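# Place the block onto the bench scale's pan

## Task

Set the block down so that it ends up resting on the weighing pan of the bench scale.

## Robot and tools

Robot: two arms, left_arm and right_arm, each with a two-finger gripper and a wrist camera (cam_left_wrist, cam_right_wrist, both 896x504). A two-camera stand is fixed to the floor behind the arms.

Frames: the scene frame has its origin at table-top height, halfway between the two nominal bases, +x pointing out over the table, +z up, and left_arm on the +y side (arm names do not match image sides). Measured bases: left_arm at (-0.045, +0.294, 0) m, quat_wxyz (+1.000, 0, 0, -0.014); right_arm at (+0.030, -0.342, 0) m, quat_wxyz (+1.000, 0, 0, +0.012). All hand positions, quaternions, velocities, targets and wrist-camera poses are reported in that arm's own base frame. Offsets are taken along that arm's base axes, and rotations pivot about its Hand target position. On a gripper, the fingers point along its +z and close along its y; end_effector_position is the spot between the pads, about 1 cm short of the tips. Reported poses can be wrong by a few cm, more when the arm is stretched.

execute_actions(actions, cameras): actions is a list of actions; each action is a table of at most 15 rows, each row one 1/30 s step. A table with fewer rows keeps repeating its final row until step 15. Every row has 14 numbers in [-1, 1]: left_arm dx, dy, dz, rx, ry, rz, opening, then right_arm in the same order. The six pose numbers are an offset (not a pose) from that arm's Hand target as it was when the action began; every row counts from that same start, not from the row before, and sending the same offset again moves the arm further. Scale: 1.0 = 0.6 m for dx/dy/dz and 180 degrees for rotation; rx, ry, rz form one rotation vector. Opening is absolute: +1 fully open (0.093 m), -1 closed. To leave an arm alone, give its six pose numbers as 0 but still send the opening it should keep, since 0 there is itself a command. cameras: list of names, ["all"], or []; images come by default only with an empty actions list.

move(target, speed, blend, opening_speed, grip_force, blocking, cameras): target is one 14-number row laid out as above, or a list of up to 15 such rows; every row is an offset from the Hand targets at the start of the move, not from the previous row. The path is straight, does not avoid obstacles or the other arm, and is capped at 10 s. speed: m/s, 0.002 to 2.9, default 0.25 (turn rate up to twice that in rad/s), one value or one per target. blend: metres of corner rounding per target, 0 = stop at each. opening_speed: per second on the -1..+1 scale, at least 0.2. grip_force: newtons per pad, 10 to 50, one value or one per arm; it persists, and lower values close slowly. blocking=false returns after about 0.5 s while the move continues. The result adds a move: line such as done, off_target, moving, held or fault, plus limits=paced (pose clipped) or limits=held (steps withheld). done means at rest within 10 mm and 2 degrees; it says nothing about contact.

wait(seconds 0 to 3600) lets time pass without new commands. stop() brakes a running move. zoom_image(camera, region=[x0, y0, x1, y1]) enlarges part of the newest image from a wrist camera, pixel coordinates from the top-left, at most 504 by 504. finished_scene(scene) ends the current scene with its number and cannot be reversed; only call it once the block sits on the pan by itself.

Result lines: end_effector_position (m) and end_effector_quat_wxyz per arm; Hand target (your last commanded pose after clipping; new offsets start here); Tool commands; grip_measured (gripper motor on the -1..+1 scale); Joint positions (joint angles in rad, last entry the finger gap in m, floored at 0); Joint velocities (may be omitted or say within noise); joint torques (offset, scaled, noisy; joints 1 to 3 wrap at ±28 N m); motor temperatures. The gripper often stops short of the Hand target; resend the missing distance as an offset. Check position and tilt after each move, and correct tilt. Orientation commands are clipped to 40 degrees from the measured one per step.

Gripping: pads meet near -0.94; an object of width w mm reads roughly -0.94 + 0.0208*w, with a per-gripper bias of up to +0.02. For a firm hold on a rigid block, command at least 0.41 below that width reading and keep sending it; to release, send a value well above it. Avoid large sudden drops in the command, which squeeze hard briefly. Never close a gripper on the other arm's fingers.

Heat: holding loads, stretching out or pushing against something warms motors. MOTOR HOT appears at 75 °C; at 90 °C the arm folds and goes idle; at 100 °C it collapses. Move away from contacts rather than keep pressing.

Avoid: dropping the block or releasing it while moving, the block leaving the table, fast or hard contact with the scale or table, arms touching each other, strain on camera cables, and paths passing near an arm's own base (the elbow can whip around). Joint ranges (rad): waist -2.618 to 3.054, shoulder 0 to 3.142, elbow 0 to 3.142 (straight at 2.901), wrist pitch and yaw -1.571 to 1.571, wrist roll -2.094 to 2.094. Loose objects may occasionally get nudged. Each wrist camera's pose comes with the images, expressed in its arm's base frame, and carries small calibration error.

Each tool is called by a JSON object that holds its "op" and its "data", one argument or row to a line.

## Session

{"op": "execute_actions", "data": {
  "actions": []
}}

Scene clock: 0.00 s.
left_arm: end_effector_position=(+0.2830, +0.1879, +0.2577) grip_measured=+1.000 end_effector_quat_wxyz=(+0.455, -0.091, +0.835, +0.294) | right_arm: end_effector_position=(+0.3664, +0.1146, +0.2178) grip_measured=+1.000 end_effector_quat_wxyz=(+0.563, -0.078, +0.777, +0.269)
Joint positions: left_arm=[0.507 0.965 0.835 -0.301 -0.161 0.392 0.093] | right_arm=[0.129 1.175 0.594 0.339 -0.406 0.249 0.093]
Joint velocities: within noise
Joint torques (N m): no reading
Motor temperatures (°C): left_arm=[26 33 33 31 30 23 26] | right_arm=[28 35 35 28 26 24 26]
Heat: left arm: 33 °C; right arm: 35 °C.
Hand target: left_arm +0.2844, +0.1887, +0.2696; +0.468, -0.092, +0.826, +0.300 | right_arm +0.3677, +0.1147, +0.2269; +0.573, -0.080, +0.770, +0.270
Tool commands: left_gripper/opening=+1.0 right_gripper/opening=+1.0

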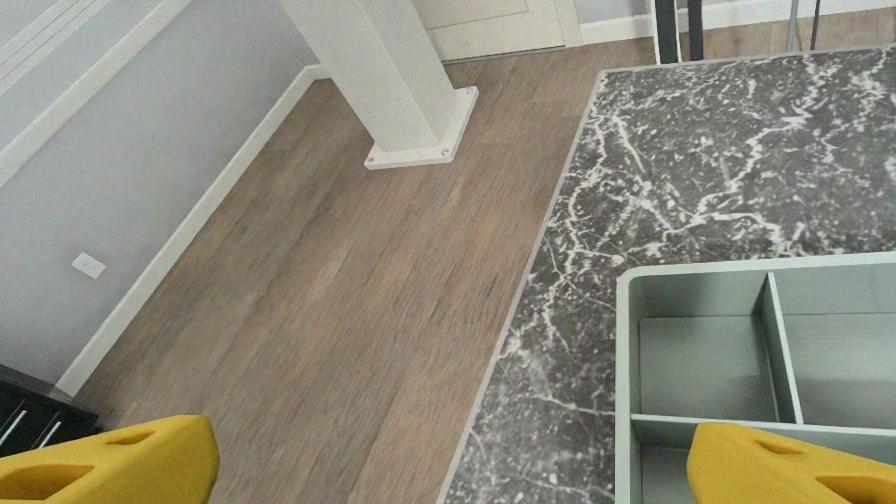

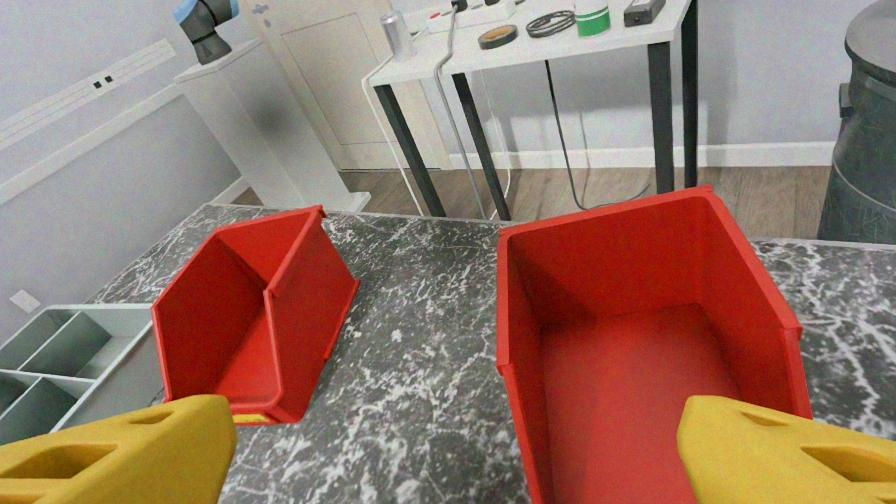

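{"op": "move", "data": {
  "target": [0, 0, 0.15, 0, 0, -0.45, 1, -0.1, -0.2, 0.2, 0, 0, -0.4, 1],
  "speed": 0.5,
  "cameras": ["all"]
}}

Scene clock: 14.47 s.
left_arm: end_effector_position=(+0.2845, +0.1882, +0.3554) grip_measured=+1.000 end_effector_quat_wxyz=(+0.584, +0.378, +0.718, +0.030) | right_arm: end_effector_position=(+0.3065, -0.0046, +0.3350) grip_measured=+1.000 end_effector_quat_wxyz=(+0.615, +0.375, +0.682, -0.125)
Joint positions: left_arm=[1.071 1.673 1.861 -1.561 1.243 1.898 0.093] | right_arm=[0.513 1.1 1.104 -0.562 1.159 0.822 0.093]
Joint torques (N m): left_arm=[0.05 -6.04 9.2 0.58 0.51 0.11] | right_arm=[-0.16 -1.94 9.58 1.51 0.4 0.13]
Motor temperatures (°C): left_arm=[26 33 35 34 30 23 26] | right_arm=[28 35 40 32 26 24 26]
Heat: left arm: 35 °C; right arm: 40 °C.
Hand target: left_arm +0.2844, +0.1887, +0.3596; +0.550, +0.467, +0.688, -0.076 | right_arm +0.3077, -0.0053, +0.3469; +0.622, +0.388, +0.670, -0.118
Off the commanded pose: left_arm 0.004 m, 17 deg | right_arm 0.012 m, 2 deg.
joint sent to its limit (left arm) — joint 4 (wrist pitch), lower limit. The joint targets are off in orientation, not in position.
move: off_target (left_arm, right_arm)
cam_left_wrist: T_world_to_cam=[[-0.48016, -0.7253, -0.49334, 0.45038], [-0.38562, 0.67969, -0.62395, 0.24356], [0.78787, -0.10936, -0.60605, 0.0962]] pos_world=[0.23439, 0.17163, 0.43246]
cam_right_wrist: T_world_to_cam=[[-0.66147, -0.68656, -0.30181, 0.30343], [-0.28919, 0.60481, -0.742, 0.37674], [0.69197, -0.40353, -0.59862, 0.07455]] pos_world=[0.25808, 0.01055, 0.41575]

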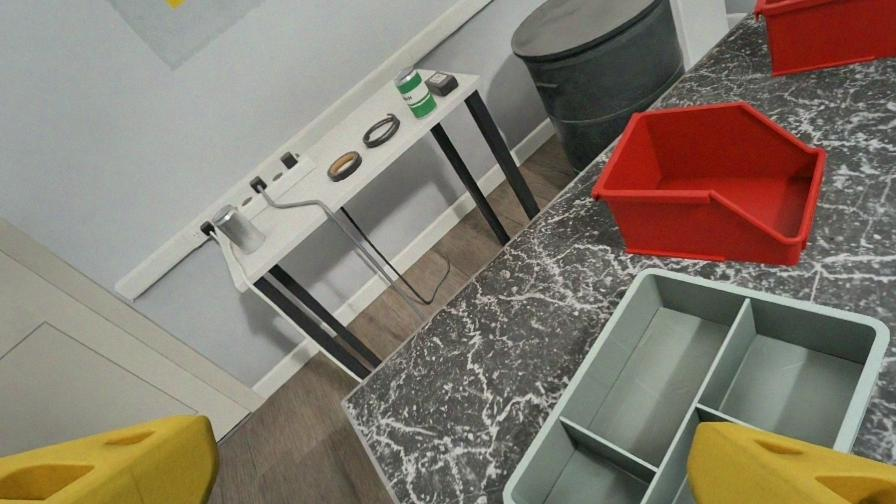

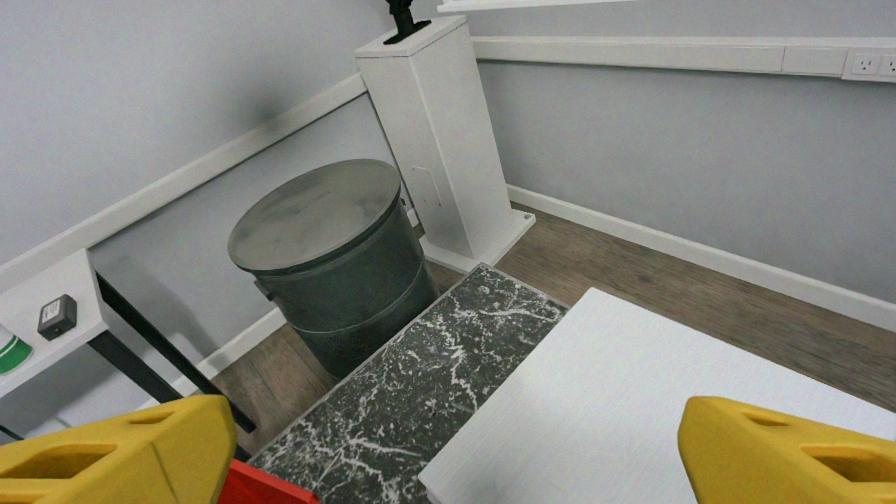

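{"op": "move", "data": {
  "target": [0, -0.25, 0.05, -0.0595, 0.1899, 0.3135, 1, 0, 0, 0.05, -0.0146, 0.2388, 0.2721, 1],
  "speed": 0.6,
  "cameras": ["all"]
}}

Scene clock: 28.67 s.
left_arm: end_effector_position=(+0.2836, +0.0379, +0.3851) grip_measured=+1.000 end_effector_quat_wxyz=(+0.338, +0.002, +0.941, -0.007) | right_arm: end_effector_position=(+0.3054, -0.0062, +0.3711) grip_measured=+1.000 end_effector_quat_wxyz=(+0.336, +0.005, +0.942, -0.005)
Joint positions: left_arm=[0.224 1.416 2.082 -1.562 0.155 0.173 0.093] | right_arm=[-0.021 1.418 1.997 -1.465 -0.001 -0.011 0.093]
Joint torques (N m): left_arm=[-0.44 -2.71 7.77 1.66 -0.14 -0.02] | right_arm=[-0.43 -2.82 7.43 1.56 -0.26 -0.14]
Heat: left arm: 36 °C; right arm: 44 °C.
Hand target: left_arm +0.2845, +0.0387, +0.3895; +0.342, +0.000, +0.940, +0.000 | right_arm +0.3077, -0.0052, +0.3769; +0.342, +0.000, +0.940, +0.000
Off the commanded pose: left_arm 0.005 m, 1 deg | right_arm 0.006 m, 1 deg.
move: done
cam_left_wrist: T_world_to_cam=[[0.01304, -0.99985, -0.01156, 0.04063], [-0.96352, -0.00947, -0.26748, 0.4167], [0.26733, 0.01463, -0.96349, 0.37904]] pos_world=[0.29964, 0.03903, 0.47713]
cam_right_wrist: T_world_to_cam=[[-0.01643, -0.99986, -0.00446, 0.00322], [-0.97385, 0.01702, -0.22655, 0.41828], [0.22659, 0.00062, -0.97399, 0.38018]] pos_world=[0.32125, -0.00413, 0.46506]

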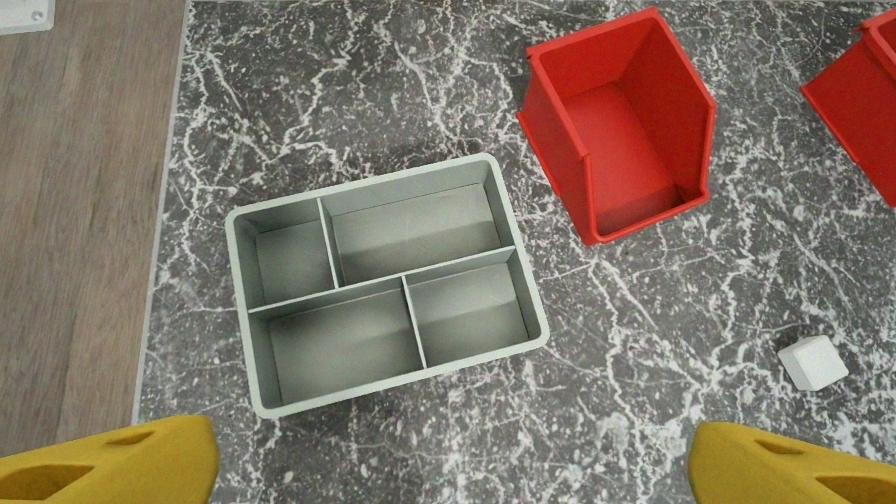

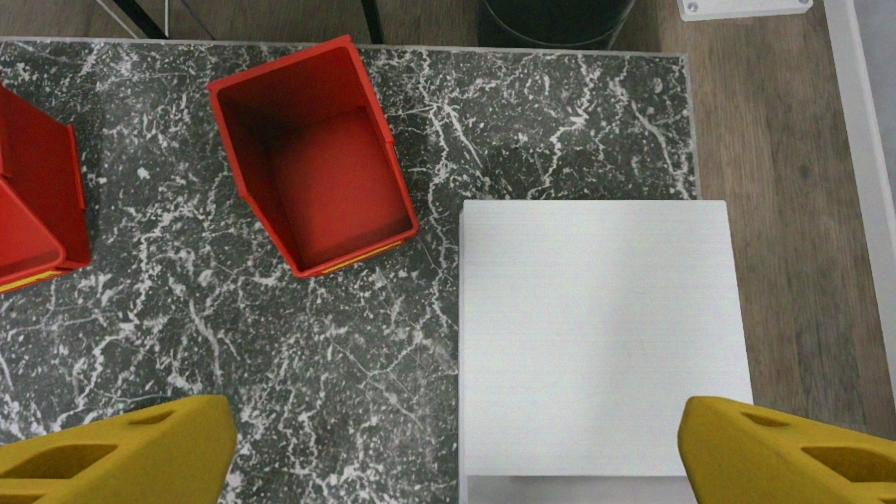

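{"op": "zoom_image", "data": {
  "camera": "cam_left_wrist",
  "region": [760, 310, 896, 410]
}}

{"op": "move", "data": {
  "target": [0, 0, 0, 0, 0, 0, 1, -0.18, 0.45, -0.25, 0, 0, 0, 1],
  "speed": 0.5,
  "cameras": ["cam_right_wrist"]
}}

Scaled by 3.706.

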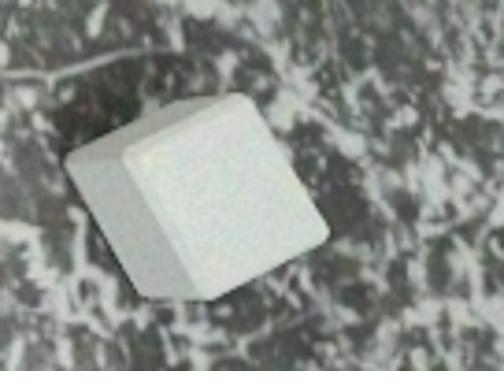

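Scene clock: 45.37 s.
left_arm: end_effector_position=(+0.2835, +0.0380, +0.3850) grip_measured=+1.000 end_effector_quat_wxyz=(+0.338, +0.001, +0.941, -0.006) | right_arm: end_effector_position=(+0.1966, +0.2602, +0.2184) grip_measured=+1.000 end_effector_quat_wxyz=(+0.333, -0.010, +0.943, -0.007)
Joint positions: left_arm=[0.224 1.416 2.082 -1.563 0.154 0.173 0.093] | right_arm=[1.236 1.532 1.467 -1.254 0.637 1.132 0.093]
Joint torques (N m): left_arm=[-0.43 -2.61 7.82 1.59 -0.09 -0.03] | right_arm=[0.1 -5.09 8.88 0.74 0.43 0.16]
Heat: left arm: 38 °C; right arm: 44 °C.
Hand target: left_arm +0.2845, +0.0388, +0.3895; +0.342, +0.000, +0.940, +0.001 | right_arm +0.1998, +0.2648, +0.2269; +0.342, +0.000, +0.940, +0.000
Off the commanded pose: left_arm 0.005 m, 1 deg | right_arm 0.010 m, 2 deg.
move: done
cam_right_wrist: T_world_to_cam=[[0.00932, -0.99991, 0.00938, 0.25904], [-0.97554, -0.01115, -0.21954, 0.27931], [0.21963, -0.00711, -0.97556, 0.25971]] pos_world=[0.21302, 0.26398, 0.31225]

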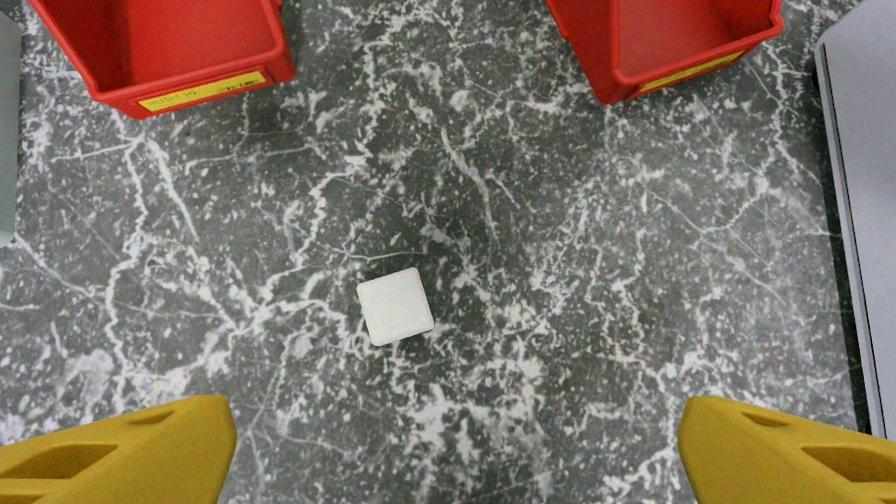

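{"op": "move", "data": {
  "target": [0, 0, 0, 0, 0, 0, 1, 0.0717, 0.0533, -0.178, -0.0248, 0.1766, 0.0866, 1],
  "speed": 0.4,
  "cameras": ["cam_right_wrist"]
}}

Scene clock: 59.73 s.
left_arm: end_effector_position=(+0.2835, +0.0380, +0.3850) grip_measured=+1.000 end_effector_quat_wxyz=(+0.338, +0.001, +0.941, -0.006) | right_arm: end_effector_position=(+0.2396, +0.2903, +0.1163) grip_measured=+1.000 end_effector_quat_wxyz=(+0.069, -0.135, +0.988, +0.002)
Joint positions: left_arm=[0.224 1.416 2.082 -1.563 0.154 0.173 0.093] | right_arm=[0.923 1.877 1.604 -1.197 0.096 0.647 0.093]
Joint torques (N m): left_arm=[-0.44 -2.66 7.79 1.6 -0.1 -0.03] | right_arm=[-0.29 -7.95 8.77 0.45 -0.09 -0.11]
Heat: left arm: 38 °C; right arm: 44 °C.
Hand target: left_arm +0.2845, +0.0388, +0.3895; +0.342, +0.000, +0.940, +0.001 | right_arm +0.2428, +0.2968, +0.1201; +0.069, -0.139, +0.988, +0.009
Off the commanded pose: left_arm 0.005 m, 1 deg | right_arm 0.008 m, 1 deg.
move: done
cam_right_wrist: T_world_to_cam=[[0.2589, -0.96586, 0.00902, 0.22006], [-0.91793, -0.24312, 0.31353, 0.29071], [-0.30063, -0.08945, -0.94954, 0.29646]] pos_world=[0.299, 0.30974, 0.18837]

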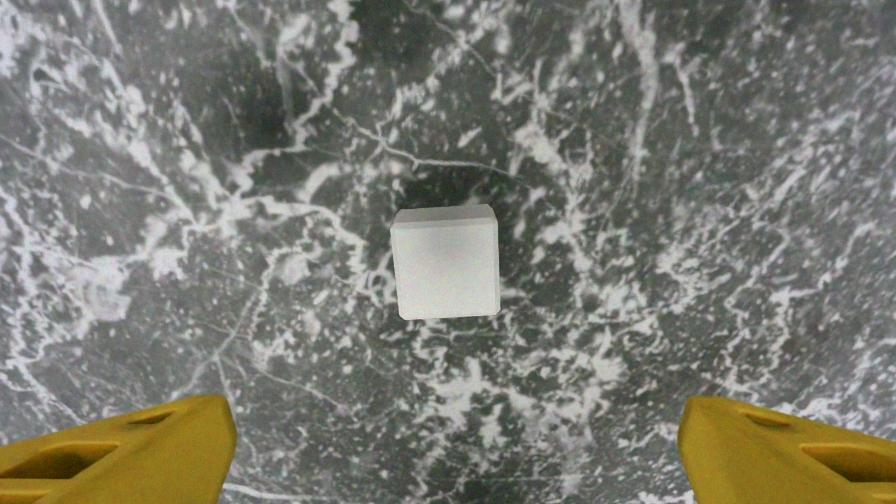

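{"op": "move", "data": {
  "target": [
    [0, 0, 0, 0, 0, 0, 1, 0.0078, 0.0037, -0.16, 0, 0, 0, 1],
    [0, 0, 0, 0, 0, 0, 1, 0.0078, 0.0037, -0.16, 0, 0, 0, -0.65],
    [0, 0, 0, 0, 0, 0, 1, 0.0078, 0.0037, 0.217, 0, 0, 0, -0.65],
    [0, 0, 0, 0, 0, 0, 1, 0.155, -0.717, 0.217, 0, 0, 0, -0.65]
  ],
  "speed": [0.25, 0.25, 0.3, 0.45],
  "blend": [0, 0, 0.05, 0],
  "opening_speed": 1.8,
  "cameras": ["cam_right_wrist"]
}}

Scene clock: 83.57 s.
left_arm: end_effector_position=(+0.2835, +0.0380, +0.3850) grip_measured=+1.000 end_effector_quat_wxyz=(+0.338, +0.001, +0.941, -0.006) | right_arm: end_effector_position=(+0.3295, -0.1362, +0.2434) grip_measured=-0.322 end_effector_quat_wxyz=(+0.111, -0.126, +0.985, -0.025)
Joint positions: left_arm=[0.224 1.416 2.082 -1.563 0.154 0.173 0.093] | right_arm=[-0.427 1.788 1.992 -1.56 -0.073 -0.674 0.03]
Joint torques (N m): left_arm=[-0.42 -2.67 7.77 1.6 -0.1 -0.03] | right_arm=[0.4 -7.32 8.29 0.74 -0.34 -0.15]
Motor temperatures (°C): left_arm=[26 33 39 35 29 23 26] | right_arm=[28 38 47 28 26 24 26]
Heat: left arm: 39 °C; right arm: 47 °C.
Hand target: left_arm +0.2845, +0.0388, +0.3895; +0.342, +0.000, +0.940, +0.001 | right_arm +0.3358, -0.1334, +0.2503; +0.069, -0.139, +0.988, +0.009
Off the commanded pose: left_arm 0.005 m, 1 deg | right_arm 0.010 m, 6 deg.
joint sent to its limit (right arm) — joint 4 (wrist pitch), lower limit. The joint targets are off in orientation, not in position.
move: off_target (right_arm)
cam_right_wrist: T_world_to_cam=[[0.23526, -0.96936, 0.07063, -0.22405], [-0.94738, -0.21248, 0.23941, 0.26165], [-0.21707, -0.12323, -0.96835, 0.37839]] pos_world=[0.38273, -0.11496, 0.31959]

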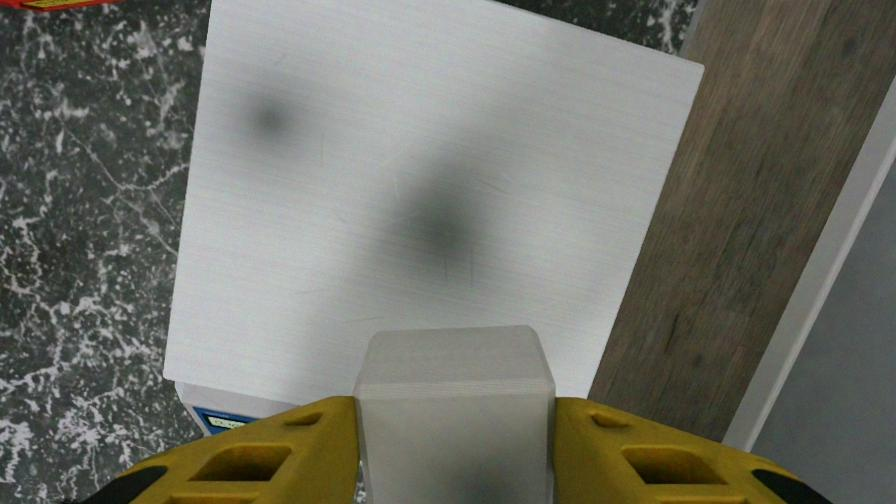

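{"op": "move", "data": {
  "target": [
    [0, 0, 0, 0, 0, 0, 1, 0.01, 0, -0.179, 0, 0, 0, -0.65],
    [0, 0, 0, 0, 0, 0, 1, 0.01, 0, -0.218, 0, 0, 0, -0.65]
  ],
  "speed": [0.25, 0.03],
  "blend": [0.003, 0],
  "cameras": ["cam_right_wrist"]
}}

Scene clock: 96.50 s.
left_arm: end_effector_position=(+0.2835, +0.0380, +0.3850) grip_measured=+1.000 end_effector_quat_wxyz=(+0.338, +0.001, +0.941, -0.006) | right_arm: end_effector_position=(+0.3381, -0.1364, +0.1311) grip_measured=-0.322 end_effector_quat_wxyz=(+0.065, -0.131, +0.989, +0.004)
Joint positions: left_arm=[0.224 1.416 2.082 -1.563 0.154 0.173 0.093] | right_arm=[-0.418 1.824 1.593 -1.233 -0.074 -0.678 0.03]
Joint torques (N m): left_arm=[-0.46 -2.62 7.76 1.62 -0.11 -0.05] | right_arm=[0.34 -8.16 3.45 1.02 -0.32 -0.14]
Heat: left arm: 39 °C; right arm: 47 °C.
Hand target: left_arm +0.2845, +0.0388, +0.3895; +0.342, +0.000, +0.940, +0.001 | right_arm +0.3418, -0.1334, +0.1196; +0.069, -0.139, +0.988, +0.009
Off the commanded pose: left_arm 0.005 m, 1 deg | right_arm 0.013 m, 1 deg.
move: off_target (right_arm)
cam_right_wrist: T_world_to_cam=[[0.25118, -0.96793, 0.00391, -0.21471], [-0.91727, -0.23674, 0.32026, 0.27252], [-0.30907, -0.08403, -0.94732, 0.30519]] pos_world=[0.39823, -0.11767, 0.20267]

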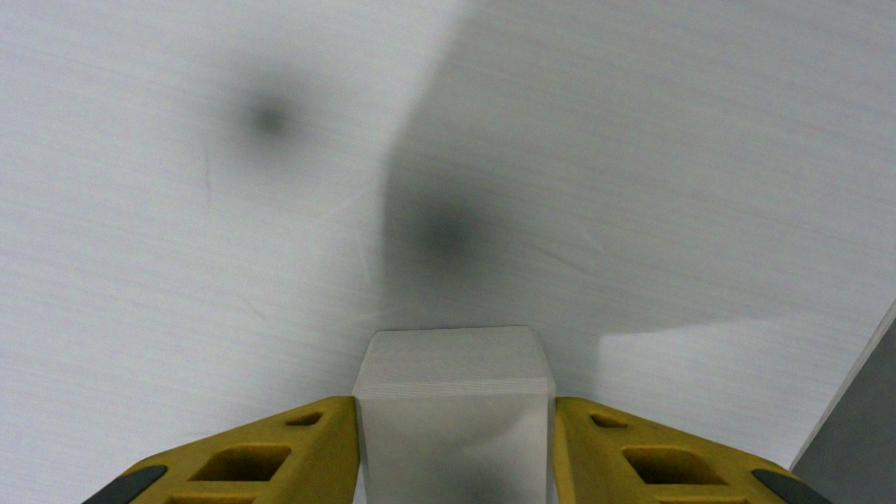

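{"op": "move", "data": {
  "target": [
    [0, 0, 0, 0, 0, 0, 1, 0, 0, 0.0215, 0, 0, 0, -0.65],
    [0, 0, 0, 0, 0, 0, 1, 0, 0, 0.0215, 0, 0, 0, 0.4],
    [0, 0, 0, 0, 0, 0, 1, 0, 0, 0.26, 0, 0, 0, 0.4]
  ],
  "speed": [0.05, 0.1, 0.25],
  "opening_speed": 1.0,
  "cameras": ["cam_right_wrist"]
}}

Scene clock: 107.27 s.
left_arm: end_effector_position=(+0.2835, +0.0380, +0.3850) grip_measured=+1.000 end_effector_quat_wxyz=(+0.338, +0.001, +0.941, -0.006) | right_arm: end_effector_position=(+0.3431, -0.1386, +0.2551) grip_measured=+0.398 end_effector_quat_wxyz=(+0.132, -0.133, +0.981, -0.037)
Joint positions: left_arm=[0.224 1.416 2.082 -1.563 0.154 0.173 0.093] | right_arm=[-0.418 1.815 2.065 -1.556 -0.075 -0.678 0.064]
Joint torques (N m): left_arm=[-0.43 -2.55 7.76 1.62 -0.11 -0.04] | right_arm=[0.24 -10.85 7.87 0.79 -0.34 0.07]
Heat: left arm: 39 °C; right arm: 45 °C.
Hand target: left_arm +0.2845, +0.0388, +0.3895; +0.342, +0.000, +0.940, +0.001 | right_arm +0.3418, -0.1335, +0.2755; +0.069, -0.139, +0.988, +0.009
Off the commanded pose: left_arm 0.005 m, 1 deg | right_arm 0.021 m, 9 deg.
joint sent to its limit (right arm) — joint 4 (wrist pitch), lower limit. The joint targets are off in orientation, not in position.
move: off_target (right_arm)
cam_right_wrist: T_world_to_cam=[[0.24404, -0.96446, 0.10132, -0.24046], [-0.95472, -0.22061, 0.1996, 0.28274], [-0.17015, -0.14544, -0.97463, 0.37483]] pos_world=[0.3924, -0.11502, 0.33325]

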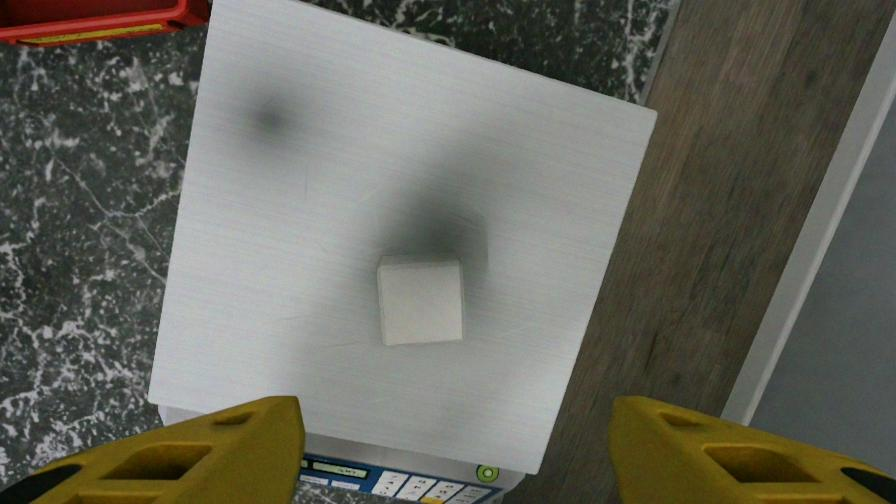

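Block rests centered on the pan.

{"op": "finished_scene", "data": {
  "scene": 1
}}

The scene is finished: the task was done.


## Next scene

The same job, from a new start.

{"op": "execute_actions", "data": {
  "actions": []
}}

Scene clock: 0.00 s.
left_arm: end_effector_position=(+0.2208, -0.2222, +0.3263) grip_measured=+1.000 end_effector_quat_wxyz=(+0.319, +0.226, +0.852, -0.348) | right_arm: end_effector_position=(+0.2951, +0.0571, +0.4247) grip_measured=+1.000 end_effector_quat_wxyz=(+0.522, -0.065, +0.841, +0.129)
Joint positions: left_arm=[-0.561 1.105 1.34 -0.892 0.434 -0.257 0.093] | right_arm=[0.061 1.117 1.656 -0.988 -0.233 0.054 0.093]
Joint velocities: within noise
Joint torques (N m): no reading
Motor temperatures (°C): left_arm=[25 30 31 28 29 23 26] | right_arm=[27 33 36 25 25 24 26]
Heat: left arm: 31 °C; right arm: 36 °C.
Hand target: left_arm +0.2211, -0.2225, +0.3345; +0.329, +0.228, +0.846, -0.352 | right_arm +0.2941, +0.0571, +0.4312; +0.530, -0.066, +0.835, +0.129
Tool commands: left_gripper/opening=+1.0 right_gripper/opening=+1.0
camera_calibration:
cam_left_wrist: T_world_to_cam=[[-0.59451, -0.67735, 0.4333, -0.15869], [-0.79944, 0.44009, -0.40892, 0.44786], [0.08629, -0.58951, -0.80314, 0.19649]] pos_world=[0.24674, -0.18875, 0.40971]
cam_right_wrist: T_world_to_cam=[[0.24348, -0.95662, -0.16001, 0.05349], [-0.78277, -0.09639, -0.61481, 0.53442], [0.57271, 0.27494, -0.77227, 0.23122]] pos_world=[0.27288, 0.0391, 0.51569]

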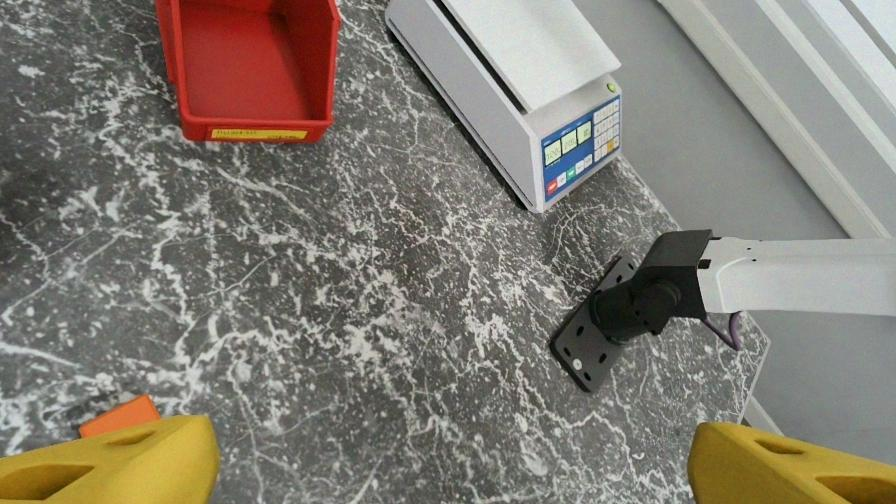

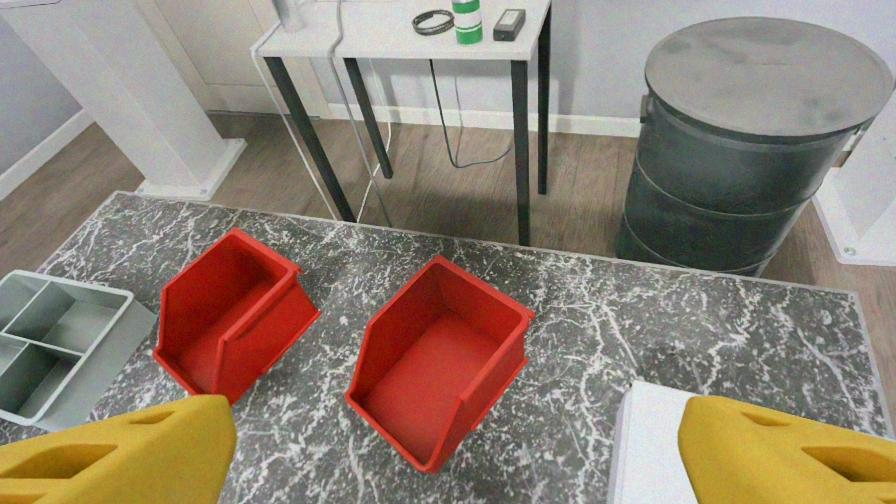

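{"op": "move", "data": {
  "target": [0.048, 0.571, 0.092, 0.1662, 0.0131, 0.2199, 1, -0.1235, 0.555, -0.302, -0.0757, 0.2471, -0.0573, 1],
  "speed": 0.5,
  "cameras": ["cam_right_wrist"]
}}

Scene clock: 23.07 s.
left_arm: end_effector_position=(+0.2525, +0.1171, +0.3850) grip_measured=+1.000 end_effector_quat_wxyz=(+0.371, -0.008, +0.928, +0.007) | right_arm: end_effector_position=(+0.2184, +0.3898, +0.2410) grip_measured=+1.000 end_effector_quat_wxyz=(+0.214, -0.024, +0.975, +0.059)
Joint positions: left_arm=[0.695 1.385 2.018 -1.561 0.44 0.529 0.093] | right_arm=[1.188 2.115 2.39 -1.553 0.345 1.086 0.093]
Joint torques (N m): left_arm=[0.87 -2.85 7.88 1.49 0.11 0.15] | right_arm=[-0.72 -10.66 7.99 0.78 0.1 0.12]
Motor temperatures (°C): left_arm=[25 30 34 33 29 23 26] | right_arm=[27 33 38 29 25 24 26]
Heat: left arm: 34 °C; right arm: 38 °C.
Hand target: left_arm +0.2500, +0.1202, +0.3896; +0.342, +0.000, +0.940, +0.000 | right_arm +0.2199, +0.3901, +0.2500; +0.174, +0.000, +0.985, +0.000
Off the commanded pose: left_arm 0.006 m, 4 deg | right_arm 0.009 m, 9 deg.
joint sent to its limit (left arm) — joint 4 (wrist pitch), lower limit. The joint targets are off in orientation, not in position.
joint sent to its limit (right arm) — joint 4 (wrist pitch), lower limit. The joint targets are off in orientation, not in position.
move: off_target (left_arm, right_arm)
cam_right_wrist: T_world_to_cam=[[0.06603, -0.99139, -0.11305, 0.40203], [-0.99741, -0.06881, 0.0208, 0.27634], [-0.0284, 0.11139, -0.99337, 0.29019]] pos_world=[0.25732, 0.38526, 0.32796]

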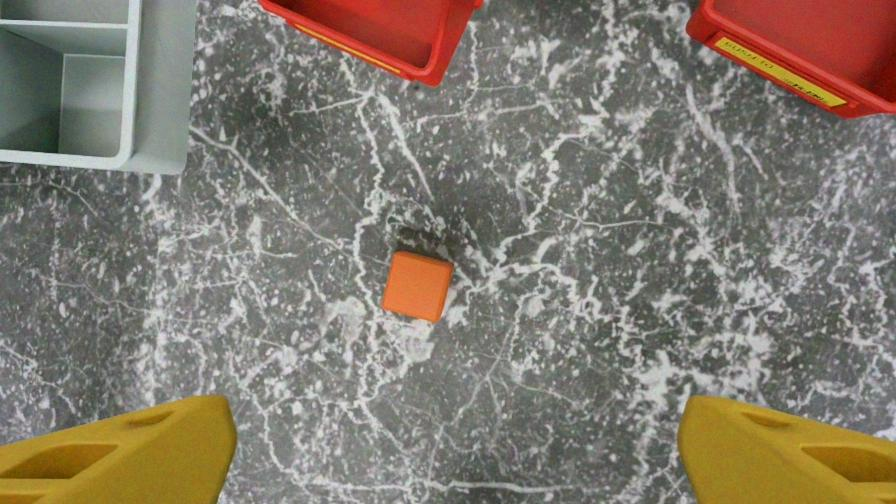

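{"op": "move", "data": {
  "target": [
    [0, 0, 0, 0, 0, 0, 1, 0.0118, 0.08, -0.233, 0.0058, 0.0665, -0.0554, 1],
    [0, 0, 0, 0, 0, 0, 1, 0.0118, 0.08, -0.37, 0.0058, 0.0665, -0.0554, 1],
    [0, 0, 0, 0, 0, 0, 1, 0.0118, 0.08, -0.37, 0.0058, 0.0665, -0.0554, -0.65],
    [0, 0, 0, 0, 0, 0, 1, 0.0118, 0.08, 0, 0.0058, 0.0665, -0.0554, -0.65],
    [0, 0, 0, 0, 0, 0, 1, 0.22, -0.867, 0, 0.0058, 0.0665, -0.0554, -0.65]
  ],
  "speed": [0.35, 0.25, 0.25, 0.35, 0.5],
  "blend": [0.02, 0, 0, 0.05, 0],
  "opening_speed": 1.8,
  "cameras": ["cam_right_wrist"]
}}

Scene clock: 57.90 s.
left_arm: end_effector_position=(+0.2525, +0.1171, +0.3850) grip_measured=+1.000 end_effector_quat_wxyz=(+0.371, -0.008, +0.928, +0.007) | right_arm: end_effector_position=(+0.3455, -0.1323, +0.2425) grip_measured=-0.310 end_effector_quat_wxyz=(+0.109, +0.095, +0.989, -0.025)
Joint positions: left_arm=[0.695 1.385 2.018 -1.561 0.44 0.53 0.093] | right_arm=[-0.371 1.837 2.052 -1.561 -0.011 -0.177 0.03]
Joint torques (N m): left_arm=[0.9 -2.89 7.84 1.49 0.11 0.11] | right_arm=[0.23 -7.62 8.36 0.81 -0.29 -0.13]
Motor temperatures (°C): left_arm=[25 30 35 32 29 23 26] | right_arm=[27 45 43 26 25 24 26]
Heat: left arm: 35 °C; right arm: 45 °C.
Hand target: left_arm +0.2500, +0.1202, +0.3896; +0.342, +0.000, +0.940, +0.000 | right_arm +0.3519, -0.1301, +0.2500; +0.069, +0.087, +0.994, -0.006
Off the commanded pose: left_arm 0.006 m, 4 deg | right_arm 0.010 m, 5 deg.
joint sent to its limit (left arm) — joint 4 (wrist pitch), lower limit. The joint targets are off in orientation, not in position.
joint sent to its limit (right arm) — joint 4 (wrist pitch), lower limit. The joint targets are off in orientation, not in position.
move: off_target (right_arm)
cam_right_wrist: T_world_to_cam=[[-0.20245, -0.97906, 0.0213, -0.062], [-0.95153, 0.20181, 0.23209, 0.33587], [-0.23153, 0.02672, -0.97246, 0.40732]] pos_world=[0.40135, -0.13936, 0.31948]

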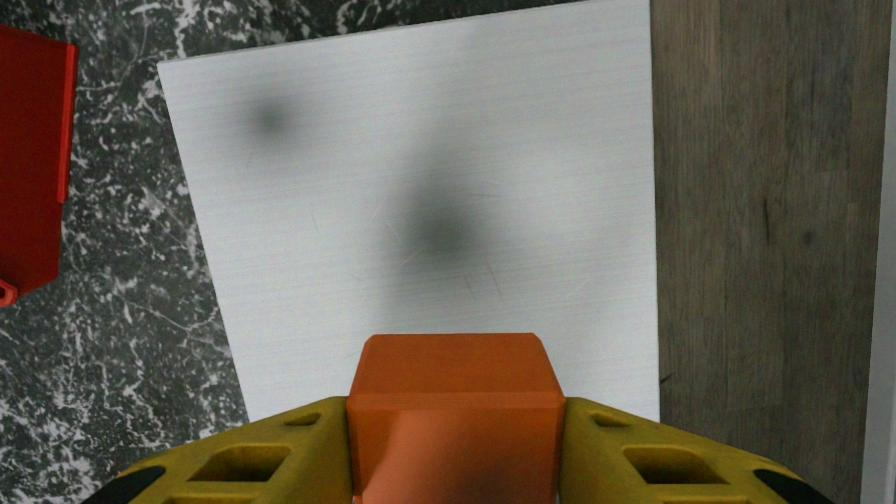

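{"op": "move", "data": {
  "target": [
    [0, 0, 0, 0, 0, 0, 1, 0, 0, -0.158, 0, 0, 0, -0.65],
    [0, 0, 0, 0, 0, 0, 1, 0, 0, -0.2117, 0, 0, 0, -0.65],
    [0, 0, 0, 0, 0, 0, 1, 0, 0, -0.193, 0, 0, 0, -0.65],
    [0, 0, 0, 0, 0, 0, 1, 0, 0, -0.193, 0, 0, 0, 0.4],
    [0, 0, 0, 0, 0, 0, 1, 0, 0, 0.02, 0, 0, 0, 0.4]
  ],
  "speed": [0.25, 0.035, 0.05, 0.1, 0.25],
  "blend": [0.004, 0, 0, 0, 0],
  "opening_speed": 1.0,
  "cameras": ["cam_right_wrist"]
}}

Scene clock: 78.63 s.
left_arm: end_effector_position=(+0.2525, +0.1171, +0.3850) grip_measured=+1.000 end_effector_quat_wxyz=(+0.371, -0.008, +0.928, +0.007) | right_arm: end_effector_position=(+0.3519, -0.1347, +0.2446) grip_measured=+0.398 end_effector_quat_wxyz=(+0.117, +0.093, +0.988, -0.027)
Joint positions: left_arm=[0.695 1.385 2.018 -1.561 0.44 0.53 0.093] | right_arm=[-0.371 1.853 2.077 -1.554 -0.012 -0.181 0.064]
Joint torques (N m): left_arm=[0.83 -2.92 7.94 1.48 0.11 0.12] | right_arm=[0.28 -10.47 7.73 0.74 -0.25 -0.11]
Heat: left arm: 35 °C; right arm: 45 °C.
Hand target: left_arm +0.2500, +0.1202, +0.3896; +0.342, +0.000, +0.940, +0.000 | right_arm +0.3518, -0.1301, +0.2621; +0.069, +0.087, +0.994, -0.006
Off the commanded pose: left_arm 0.006 m, 4 deg | right_arm 0.018 m, 6 deg.
joint sent to its limit (left arm) — joint 4 (wrist pitch), lower limit. The joint targets are off in orientation, not in position.
joint sent to its limit (right arm) — joint 4 (wrist pitch), lower limit. The joint targets are off in orientation, not in position.
move: off_target (right_arm)
cam_right_wrist: T_world_to_cam=[[-0.19944, -0.97961, 0.02446, -0.06497], [-0.95569, 0.19996, 0.21604, 0.34713], [-0.21652, 0.01971, -0.97608, 0.40558]] pos_world=[0.4066, -0.14105, 0.32247]

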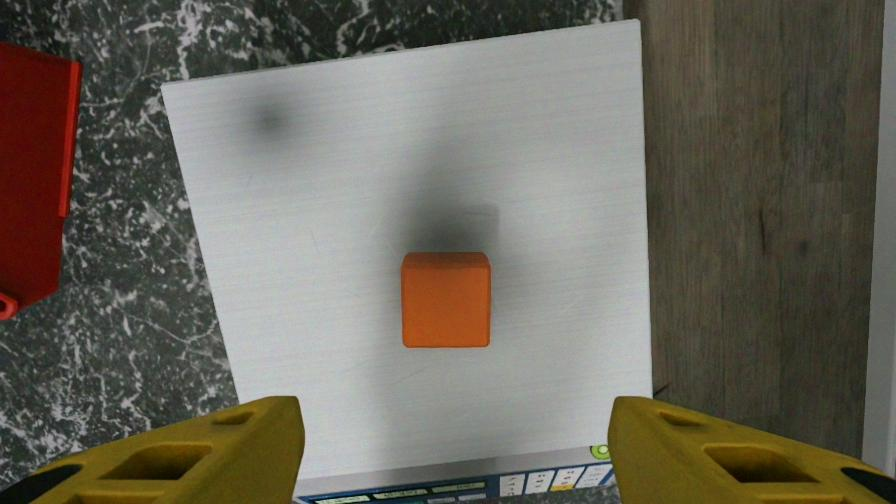

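{"op": "finished_scene", "data": {
  "scene": 2
}}

The scene is finished: the task was done.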